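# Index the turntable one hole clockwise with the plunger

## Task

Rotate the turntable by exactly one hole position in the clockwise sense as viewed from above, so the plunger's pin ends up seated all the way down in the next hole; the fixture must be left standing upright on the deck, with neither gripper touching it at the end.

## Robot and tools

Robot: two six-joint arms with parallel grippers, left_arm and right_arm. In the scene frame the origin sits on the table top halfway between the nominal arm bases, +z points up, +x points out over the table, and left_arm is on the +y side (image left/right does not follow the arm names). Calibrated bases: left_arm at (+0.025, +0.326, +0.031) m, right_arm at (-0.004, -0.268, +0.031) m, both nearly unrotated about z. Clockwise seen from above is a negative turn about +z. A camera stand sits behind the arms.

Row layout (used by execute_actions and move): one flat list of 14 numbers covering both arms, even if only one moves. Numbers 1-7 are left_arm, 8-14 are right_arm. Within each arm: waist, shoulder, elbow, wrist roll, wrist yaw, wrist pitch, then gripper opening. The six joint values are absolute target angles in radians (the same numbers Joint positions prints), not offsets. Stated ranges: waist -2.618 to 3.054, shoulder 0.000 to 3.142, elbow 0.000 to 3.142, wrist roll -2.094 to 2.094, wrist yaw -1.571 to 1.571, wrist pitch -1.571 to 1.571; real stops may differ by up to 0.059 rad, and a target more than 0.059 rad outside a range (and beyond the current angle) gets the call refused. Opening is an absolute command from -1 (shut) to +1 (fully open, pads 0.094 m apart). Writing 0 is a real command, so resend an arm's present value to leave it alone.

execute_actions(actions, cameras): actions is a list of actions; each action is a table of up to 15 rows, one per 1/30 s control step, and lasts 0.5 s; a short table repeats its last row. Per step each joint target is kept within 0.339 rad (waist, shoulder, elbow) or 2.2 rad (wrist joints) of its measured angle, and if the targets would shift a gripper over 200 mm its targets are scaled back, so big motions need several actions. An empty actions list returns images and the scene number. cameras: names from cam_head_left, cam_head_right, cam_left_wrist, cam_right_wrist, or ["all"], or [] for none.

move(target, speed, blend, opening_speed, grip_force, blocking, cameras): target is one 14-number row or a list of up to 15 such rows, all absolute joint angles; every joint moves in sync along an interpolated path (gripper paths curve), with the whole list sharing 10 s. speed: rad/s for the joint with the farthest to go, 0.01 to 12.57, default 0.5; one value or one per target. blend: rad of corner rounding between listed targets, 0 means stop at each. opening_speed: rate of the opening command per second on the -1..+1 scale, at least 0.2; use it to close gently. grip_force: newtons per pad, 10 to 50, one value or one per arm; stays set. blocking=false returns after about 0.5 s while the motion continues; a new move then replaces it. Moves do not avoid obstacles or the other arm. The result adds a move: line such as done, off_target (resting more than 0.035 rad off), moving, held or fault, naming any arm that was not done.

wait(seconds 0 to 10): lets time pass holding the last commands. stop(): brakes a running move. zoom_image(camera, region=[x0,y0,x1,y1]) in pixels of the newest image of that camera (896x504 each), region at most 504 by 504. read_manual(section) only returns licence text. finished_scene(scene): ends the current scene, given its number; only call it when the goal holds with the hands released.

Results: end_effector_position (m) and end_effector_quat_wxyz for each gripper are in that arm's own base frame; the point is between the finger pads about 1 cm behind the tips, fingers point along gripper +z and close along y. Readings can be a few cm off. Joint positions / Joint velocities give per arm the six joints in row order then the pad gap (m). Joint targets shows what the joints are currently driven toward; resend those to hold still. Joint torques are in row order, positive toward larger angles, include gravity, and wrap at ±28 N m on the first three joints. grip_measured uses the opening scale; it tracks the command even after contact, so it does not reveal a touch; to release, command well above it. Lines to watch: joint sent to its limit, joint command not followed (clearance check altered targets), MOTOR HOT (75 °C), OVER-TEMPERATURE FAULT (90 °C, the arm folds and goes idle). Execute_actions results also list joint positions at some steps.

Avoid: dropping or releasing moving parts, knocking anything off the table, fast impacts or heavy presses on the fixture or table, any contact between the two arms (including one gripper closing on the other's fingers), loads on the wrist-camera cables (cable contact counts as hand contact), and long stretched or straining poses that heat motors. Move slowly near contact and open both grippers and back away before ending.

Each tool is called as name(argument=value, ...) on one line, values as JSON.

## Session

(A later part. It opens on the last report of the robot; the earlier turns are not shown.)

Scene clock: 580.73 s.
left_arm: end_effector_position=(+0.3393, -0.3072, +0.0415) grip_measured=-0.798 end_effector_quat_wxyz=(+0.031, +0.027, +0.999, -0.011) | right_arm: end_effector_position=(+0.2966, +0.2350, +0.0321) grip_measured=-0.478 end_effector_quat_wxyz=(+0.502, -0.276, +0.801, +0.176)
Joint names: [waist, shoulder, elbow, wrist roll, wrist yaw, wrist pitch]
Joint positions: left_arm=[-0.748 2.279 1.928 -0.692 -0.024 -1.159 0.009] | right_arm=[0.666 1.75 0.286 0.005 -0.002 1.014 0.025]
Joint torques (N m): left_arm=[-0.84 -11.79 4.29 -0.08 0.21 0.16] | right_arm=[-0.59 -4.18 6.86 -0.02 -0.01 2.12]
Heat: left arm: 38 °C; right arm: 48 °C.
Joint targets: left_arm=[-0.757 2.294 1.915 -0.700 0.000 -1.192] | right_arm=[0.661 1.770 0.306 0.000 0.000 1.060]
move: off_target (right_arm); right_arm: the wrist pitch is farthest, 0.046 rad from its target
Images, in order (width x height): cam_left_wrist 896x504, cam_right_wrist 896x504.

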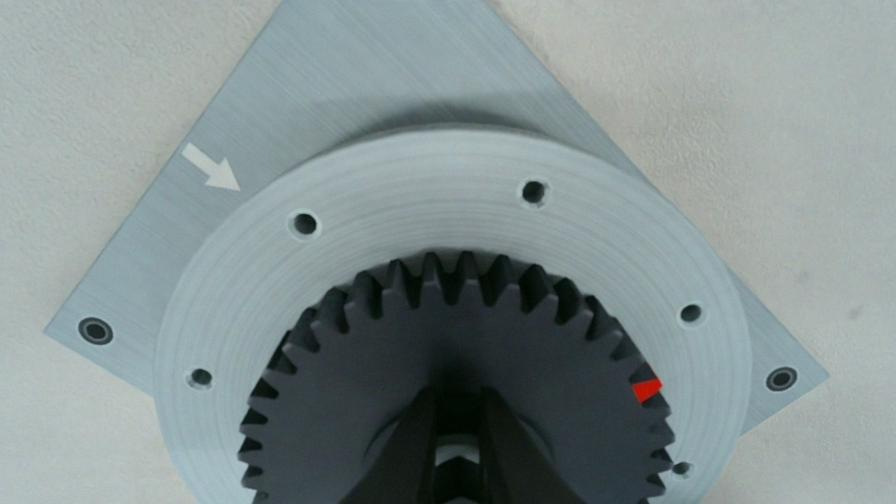

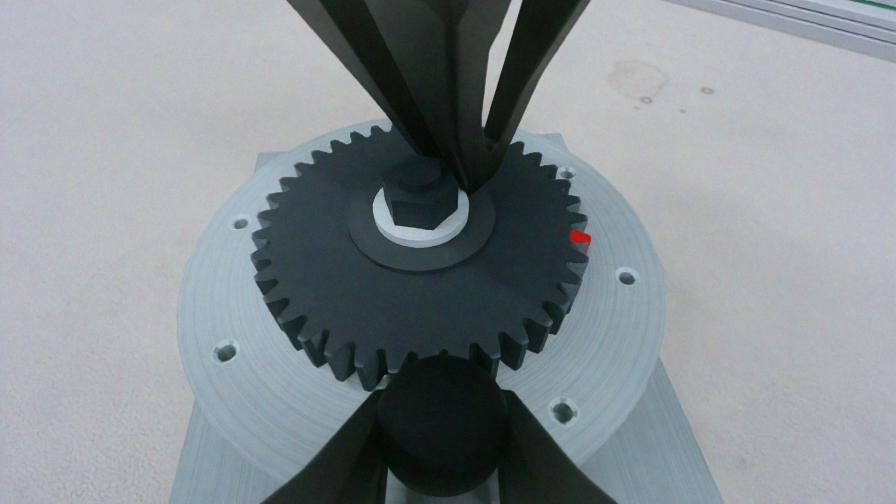

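move(target=[[-0.748,2.360,2.165,-0.70,0,-1.375,-0.78,0.661,1.77,0.306,0,0,1.06,-0.7],[-0.780,2.285,2.055,-0.70,0,-1.331,-0.1,0.661,1.77,0.306,0,0,1.06,-0.7],[-0.750,2.285,2.055,-0.70,0,-1.331,-0.1,0.661,1.77,0.306,0,0,1.06,-0.7],[-0.750,2.286,1.880,-0.70,0,-1.165,-0.1,0.661,1.77,0.306,0,0,1.06,-0.7]], speed=0.4, cameras=["cam_left_wrist"])

zoom_image(camera="cam_left_wrist", region=[300, 254, 600, 504])

Scene clock: 604.23 s.
left_arm: end_effector_position=(+0.3222, -0.3010, +0.0397) grip_measured=-0.101 end_effector_quat_wxyz=(+0.000, +0.030, +1.000, -0.001) | right_arm: end_effector_position=(+0.2966, +0.2350, +0.0319) grip_measured=-0.478 end_effector_quat_wxyz=(+0.502, -0.276, +0.801, +0.176)
Joint names: [waist, shoulder, elbow, wrist roll, wrist yaw, wrist pitch]
Joint positions: left_arm=[-0.753 2.273 1.914 -0.693 0.002 -1.211 0.042] | right_arm=[0.666 1.751 0.286 0.005 -0.002 1.015 0.025]
Joint torques (N m): left_arm=[0.2 -11.84 2.67 -0.08 -0.02 0.95] | right_arm=[-0.61 -4.25 6.82 -0.01 0 2.12]
Heat: left arm: 37 °C; right arm: 48 °C.
Joint targets: left_arm=[-0.750 2.286 1.880 -0.700 0.000 -1.165] | right_arm=[0.661 1.770 0.306 0.000 0.000 1.060]
move: off_target (left_arm, right_arm); left_arm: the wrist pitch is farthest, 0.046 rad from its target; right_arm: the wrist pitch is farthest, 0.045 rad from its target
Images, in order (width x height): cam_left_wrist 896x504.

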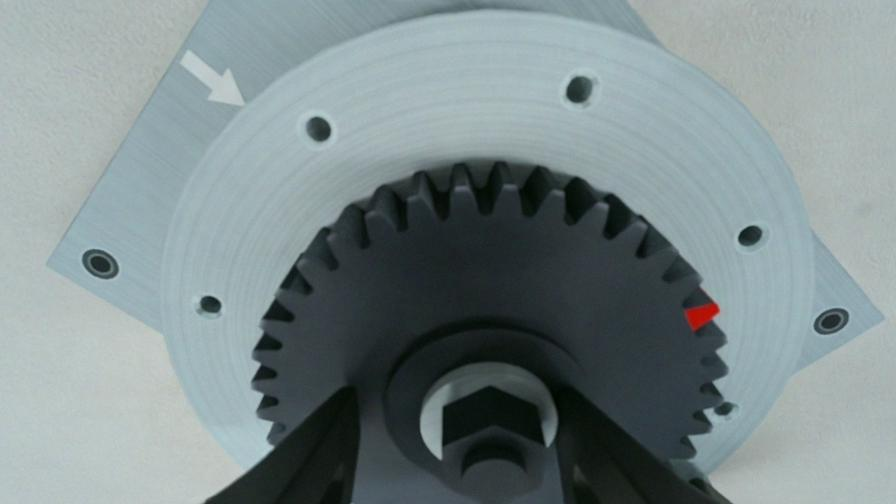

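Scaled by 1.680 from the camera's 896x504 image, which has a finer 1280x720 frame.

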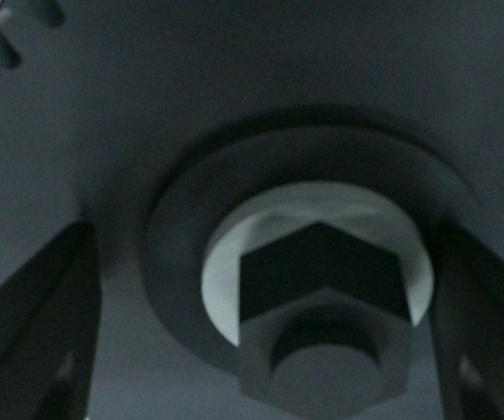

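move(target=[-0.774,2.303,1.95,-0.70,0,-1.240,-0.1,0.661,1.77,0.306,0,0,1.06,-0.7], speed=0.2, cameras=["cam_left_wrist"])

Scene clock: 619.53 s.
left_arm: end_effector_position=(+0.3177, -0.3060, +0.0415) grip_measured=-0.101 end_effector_quat_wxyz=(-0.001, +0.038, +0.999, +0.000) | right_arm: end_effector_position=(+0.2966, +0.2350, +0.0319) grip_measured=-0.478 end_effector_quat_wxyz=(+0.502, -0.276, +0.801, +0.176)
Joint names: [waist, shoulder, elbow, wrist roll, wrist yaw, wrist pitch]
Joint positions: left_arm=[-0.768 2.275 1.924 -0.693 0.002 -1.221 0.042] | right_arm=[0.666 1.751 0.286 0.005 -0.002 1.015 0.025]
Joint torques (N m): left_arm=[-0.51 -10.4 7.21 -0.08 -0.02 0.18] | right_arm=[-0.62 -4.23 6.82 -0.02 0.01 2.12]
Heat: left arm: 37 °C; right arm: 48 °C.
Joint targets: left_arm=[-0.774 2.303 1.950 -0.700 0.000 -1.240] | right_arm=[0.661 1.770 0.306 0.000 0.000 1.060]
move: off_target (right_arm); right_arm: the wrist pitch is farthest, 0.045 rad from its target
Images, in order (width x height): cam_left_wrist 896x504.

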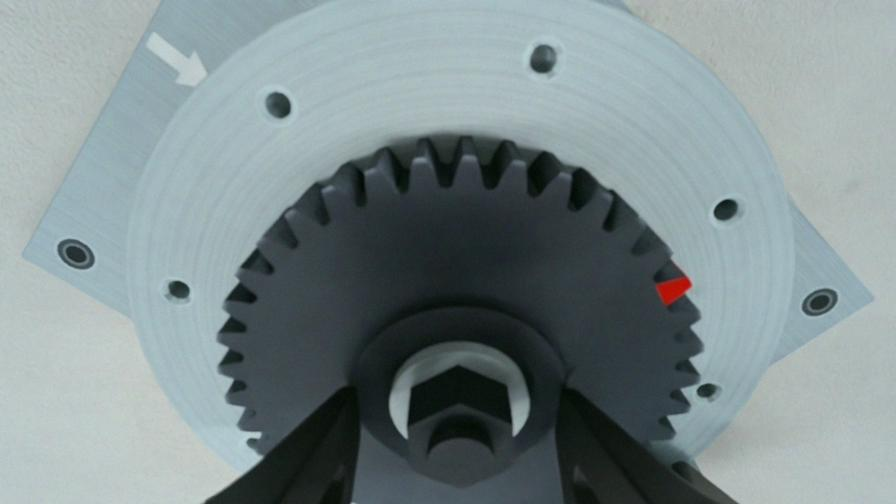

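move(target=[[-0.774,2.316,1.962,-0.70,0,-1.240,-0.1,0.661,1.77,0.306,0,0,1.06,-0.7],[-0.774,2.316,1.962,-0.70,0,-1.240,-0.8,0.661,1.77,0.306,0,0,1.06,-0.7]], speed=0.2, opening_speed=0.6, cameras=["cam_left_wrist"])

Scene clock: 632.77 s.
left_arm: end_effector_position=(+0.3178, -0.3064, +0.0415) grip_measured=-0.455 end_effector_quat_wxyz=(-0.004, +0.038, +0.999, +0.001) | right_arm: end_effector_position=(+0.2966, +0.2350, +0.0319) grip_measured=-0.478 end_effector_quat_wxyz=(+0.502, -0.276, +0.801, +0.176)
Joint names: [waist, shoulder, elbow, wrist roll, wrist yaw, wrist pitch]
Joint positions: left_arm=[-0.768 2.284 1.94 -0.693 0.003 -1.235 0.026] | right_arm=[0.666 1.751 0.286 0.005 -0.002 1.015 0.025]
Joint torques (N m): left_arm=[-0.53 -10.22 6.9 -0.07 -0.03 0.32] | right_arm=[-0.61 -4.19 6.82 -0.02 0 2.11]
Heat: left arm: 37 °C; right arm: 48 °C.
Joint targets: left_arm=[-0.774 2.316 1.962 -0.700 0.000 -1.240] | right_arm=[0.661 1.770 0.306 0.000 0.000 1.060]
move: off_target (right_arm); right_arm: the wrist pitch is farthest, 0.045 rad from its target
Images, in order (width x height): cam_left_wrist 896x504.

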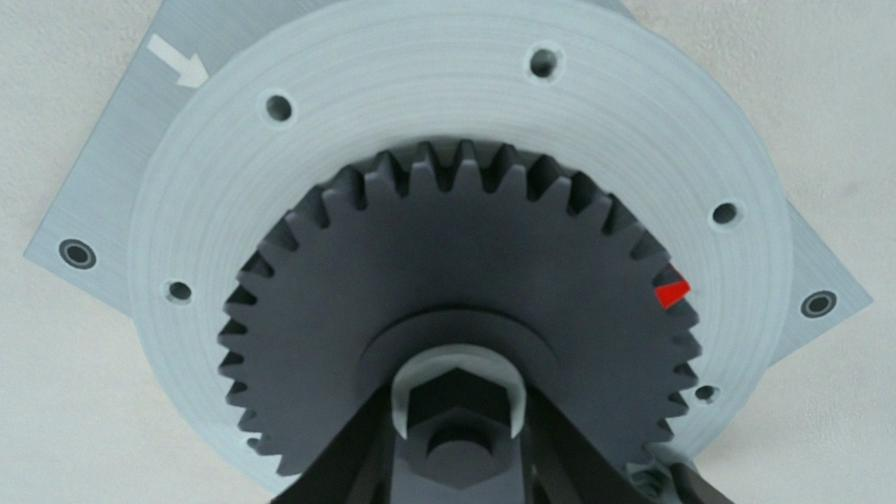

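move(target=[[-0.774,2.316,1.962,-0.70,0,-1.240,-0.8,0.661,1.60,0.335,0,0,1.26,-0.7],[-0.774,2.316,1.962,-0.35,0,-1.240,-0.8,0.661,1.60,0.335,0,0,1.26,-0.7]], speed=0.25, cameras=["cam_left_wrist","cam_right_wrist"])

Scene clock: 641.83 s.
left_arm: end_effector_position=(+0.3177, -0.3064, +0.0415) grip_measured=-0.455 end_effector_quat_wxyz=(-0.004, +0.200, +0.980, +0.001) | right_arm: end_effector_position=(+0.2962, +0.2347, +0.0375) grip_measured=-0.478 end_effector_quat_wxyz=(+0.501, -0.276, +0.801, +0.176)
Joint names: [waist, shoulder, elbow, wrist roll, wrist yaw, wrist pitch]
Joint positions: left_arm=[-0.768 2.284 1.94 -0.366 0.004 -1.235 0.026] | right_arm=[0.666 1.708 0.289 0.005 -0.002 0.968 0.025]
Joint torques (N m): left_arm=[-0.54 -10.19 6.87 0.17 -0.05 0.32] | right_arm=[-0.54 -14.26 9.69 -0.03 0 4.35]
Heat: left arm: 36 °C; right arm: 51 °C.
Joint targets: left_arm=[-0.774 2.316 1.962 -0.350 0.000 -1.240] | right_arm=[0.661 1.600 0.335 0.000 0.000 1.260]
move: off_target (right_arm); right_arm: the wrist pitch is farthest, 0.292 rad from its target
Images, in order (width x height): cam_left_wrist 896x504, cam_right_wrist 896x504.

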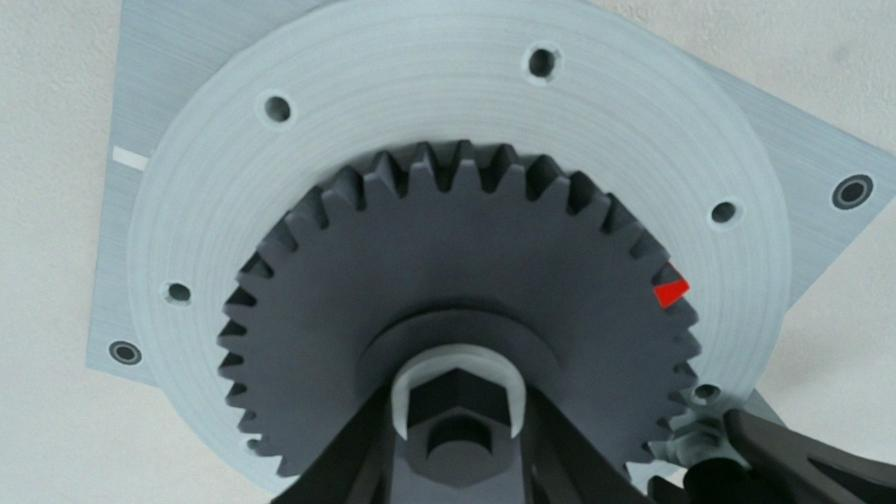

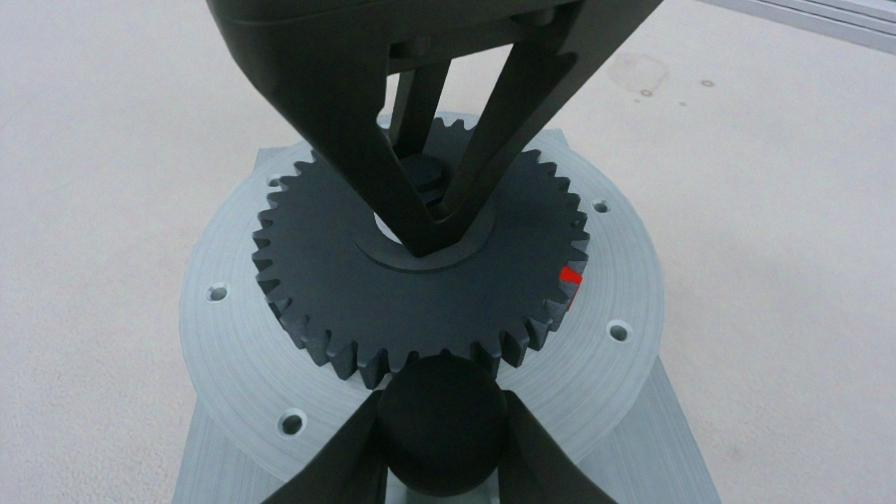

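move(target=[[-0.774,2.316,1.962,-0.18,0,-1.240,-0.8,0.661,1.60,0.335,0,0,1.26,-0.7],[-0.774,2.316,1.962,-0.18,0,-1.240,-0.8,0.661,1.77,0.306,0,0,1.06,-0.7]], speed=0.25, cameras=["cam_left_wrist","cam_right_wrist"])

Scene clock: 655.00 s.
left_arm: end_effector_position=(+0.3179, -0.3059, +0.0415) grip_measured=-0.455 end_effector_quat_wxyz=(-0.004, +0.284, +0.959, +0.002) | right_arm: end_effector_position=(+0.2952, +0.2339, +0.0284) grip_measured=-0.478 end_effector_quat_wxyz=(+0.495, -0.277, +0.805, +0.174)
Joint names: [waist, shoulder, elbow, wrist roll, wrist yaw, wrist pitch]
Joint positions: left_arm=[-0.768 2.284 1.94 -0.193 0.001 -1.236 0.026] | right_arm=[0.666 1.752 0.285 0.005 -0.002 1.001 0.025]
Joint torques (N m): left_arm=[-0.51 -10.19 6.9 0.15 -0.02 0.33] | right_arm=[-0.58 -4.31 6.93 -0.04 0.02 2.22]
Heat: left arm: 36 °C; right arm: 61 °C.
Joint targets: left_arm=[-0.774 2.316 1.962 -0.180 0.000 -1.240] | right_arm=[0.661 1.770 0.306 0.000 0.000 1.060]
move: off_target (right_arm); right_arm: the wrist pitch is farthest, 0.059 rad from its target
Images, in order (width x height): cam_left_wrist 896x504, cam_right_wrist 896x504.

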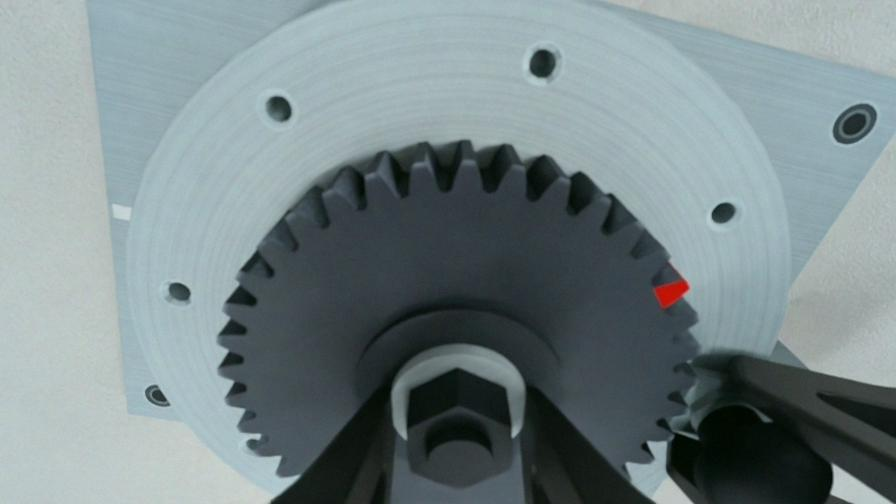

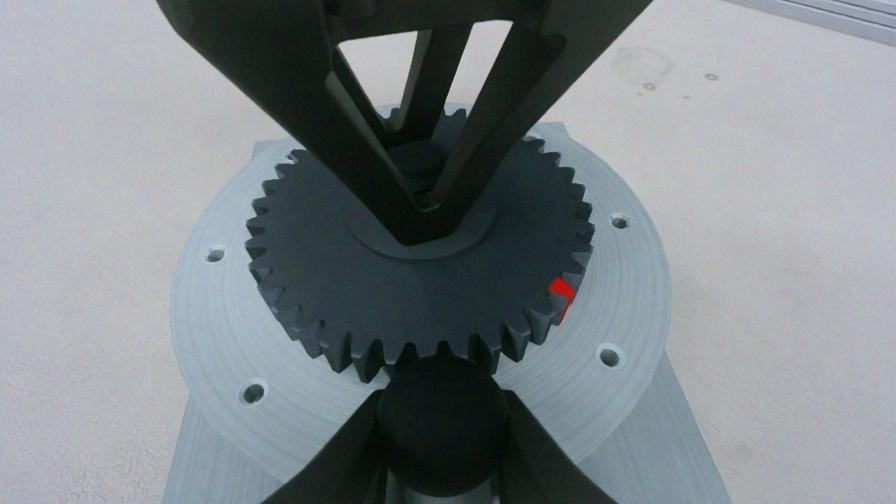

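move(target=[[-0.774,2.316,1.962,-0.18,0,-1.240,-0.8,0.664,1.84,0.300,0,0,1.12,-0.7],[-0.774,2.316,1.962,-0.13,0,-1.240,-0.8,0.664,1.84,0.300,0,0,1.12,-0.7],[-0.774,2.316,1.962,-0.18,0,-1.240,-0.8,0.664,1.84,0.300,0,0,1.12,-0.7]], speed=0.2, cameras=["cam_left_wrist","cam_right_wrist"])

Scene clock: 665.47 s.
left_arm: end_effector_position=(+0.3196, -0.3042, +0.0415) grip_measured=-0.455 end_effector_quat_wxyz=(-0.001, +0.292, +0.957, +0.008) | right_arm: end_effector_position=(+0.2989, +0.2368, +0.0277) grip_measured=-0.478 end_effector_quat_wxyz=(+0.510, -0.274, +0.796, +0.179)
Joint names: [waist, shoulder, elbow, wrist roll, wrist yaw, wrist pitch]
Joint positions: left_arm=[-0.768 2.284 1.94 -0.177 -0.013 -1.236 0.026] | right_arm=[0.666 1.816 0.284 0.005 -0.002 1.102 0.025]
Joint velocities: left_arm=[within noise] | right_arm=[-0.032 0.002 -0.007 0.037 -0.154 0.037 0.001]
Joint torques (N m): left_arm=[-0.55 -10.21 6.9 -0.03 0.11 0.32] | right_arm=[-0.32 -4.14 5.94 -0.02 0 1.88]
Heat: left arm: 36 °C; right arm: 57 °C.
Joint targets: left_arm=[-0.774 2.316 1.962 -0.180 0.000 -1.240] | right_arm=[0.664 1.840 0.300 0.000 0.000 1.120]
move: done
Images, in order (width x height): cam_left_wrist 896x504, cam_right_wrist 896x504.

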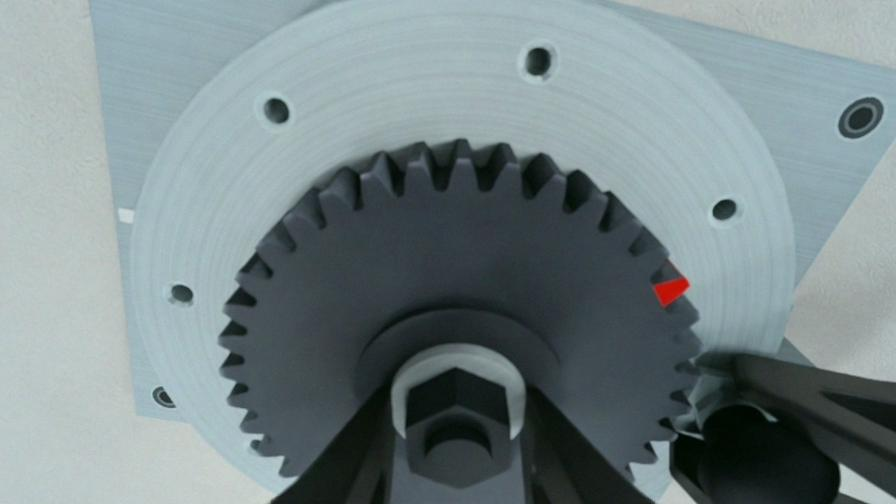

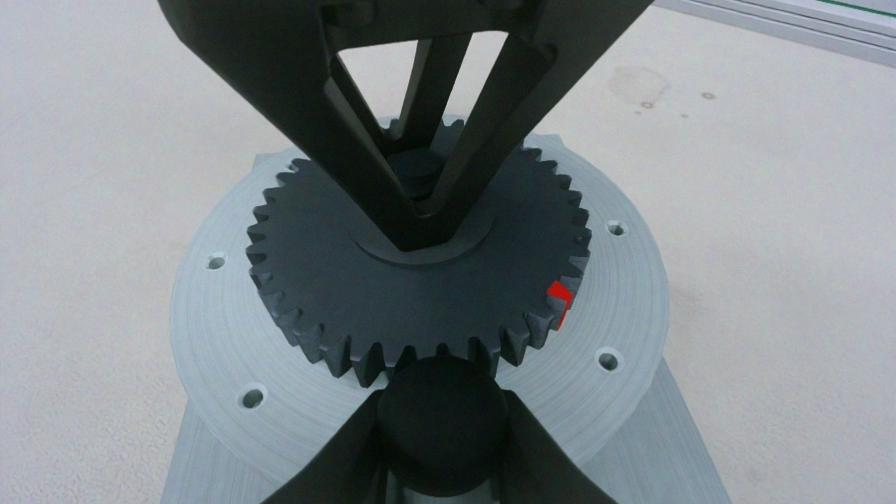

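move(target=[[-0.768,2.300,1.955,-0.18,0,-1.240,-0.8,0.666,1.84,0.300,0,0,1.12,0.15],[-0.768,2.300,1.955,-0.18,0,-1.240,-0.2,0.666,1.84,0.300,0,0,1.12,0.15],[-0.760,2.297,2.075,-0.18,0,-1.351,-0.2,0.666,1.77,0.08,0,0,1.294,0.15],[-0.55,1.9,2.1,-0.18,0,-1.351,-0.2,0.4,1.6,0.2,0,0,1.2,0.15]], speed=0.4, opening_speed=1, cameras=["all"])

zoom_image(camera="cam_head_left", region=[400, 256, 512, 356])

Scene clock: 680.10 s.
left_arm: end_effector_position=(+0.3743, -0.2284, +0.2353) grip_measured=-0.202 end_effector_quat_wxyz=(+0.186, +0.182, +0.963, -0.069) | right_arm: end_effector_position=(+0.3395, +0.1480, +0.0918) grip_measured=+0.148 end_effector_quat_wxyz=(+0.610, -0.157, +0.766, +0.128)
Joint names: [waist, shoulder, elbow, wrist roll, wrist yaw, wrist pitch]
Joint positions: left_arm=[-0.551 1.917 2.081 -0.177 -0.003 -1.336 0.038] | right_arm=[0.408 1.621 0.186 0.005 -0.002 1.209 0.054]
Joint torques (N m): left_arm=[0.1 -11.59 7.06 -0.02 0.02 1.02] | right_arm=[-0.83 -6.32 6.48 -0.03 -0.01 1.72]
Heat: left arm: 36 °C; right arm: 53 °C.
Joint targets: left_arm=[-0.550 1.900 2.100 -0.180 0.000 -1.351] | right_arm=[0.400 1.600 0.200 0.000 0.000 1.200]
move: done

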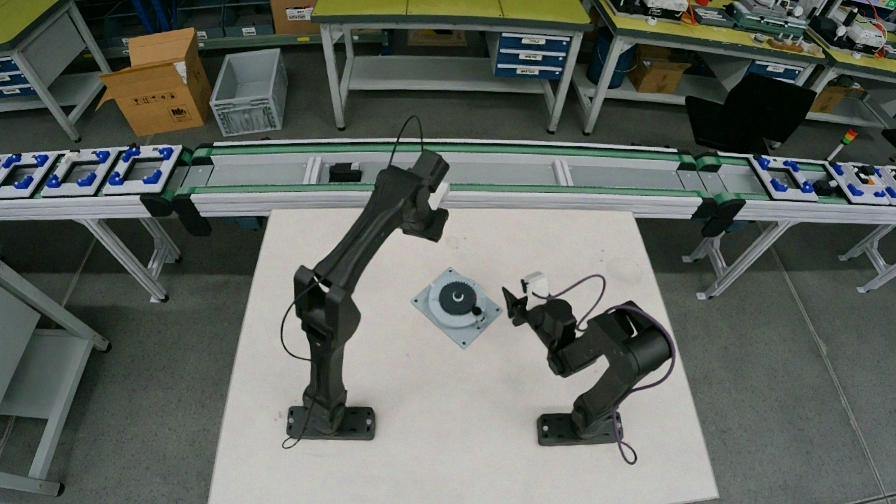

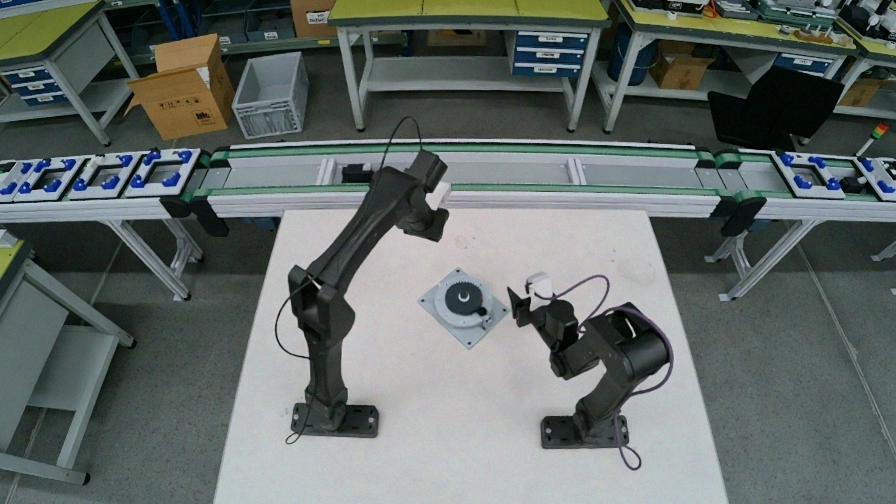

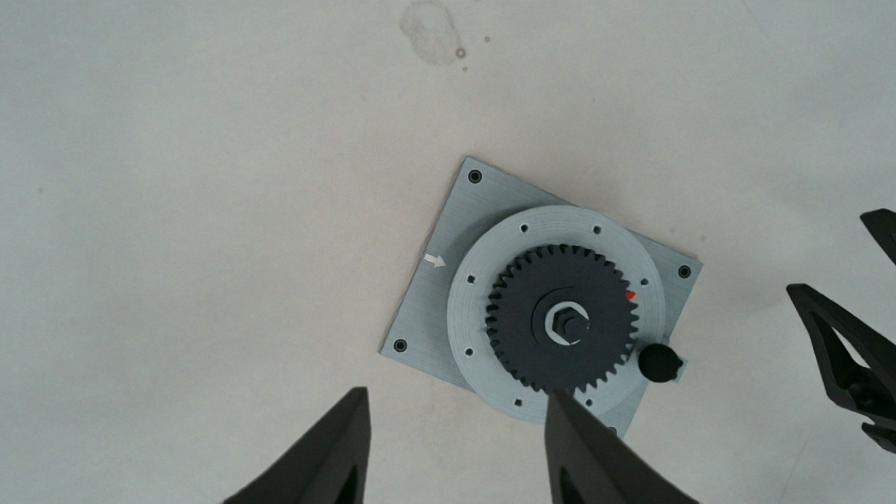

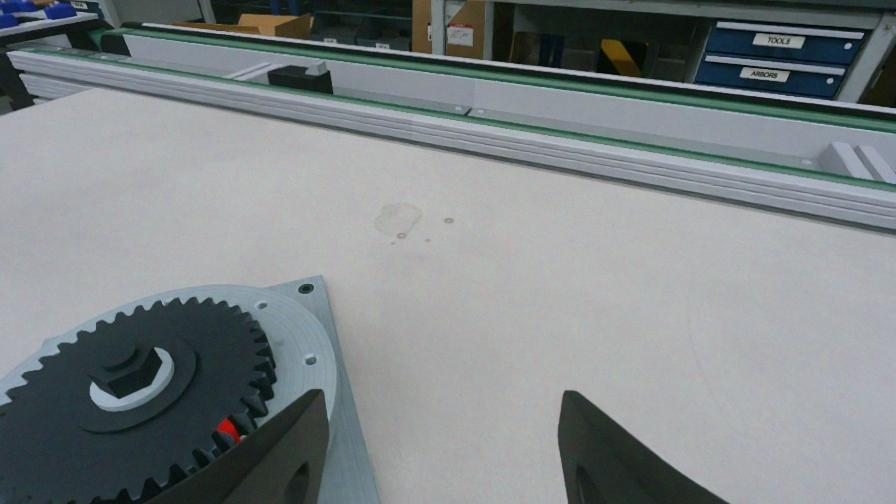

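Scaled by 4.500 from the camera's 896x504 image, which has a finer 1280x720 frame.

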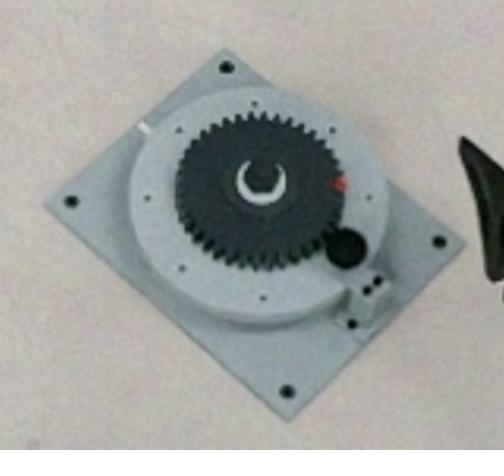

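finished_scene(scene=2)

The scene is finished: the task was done.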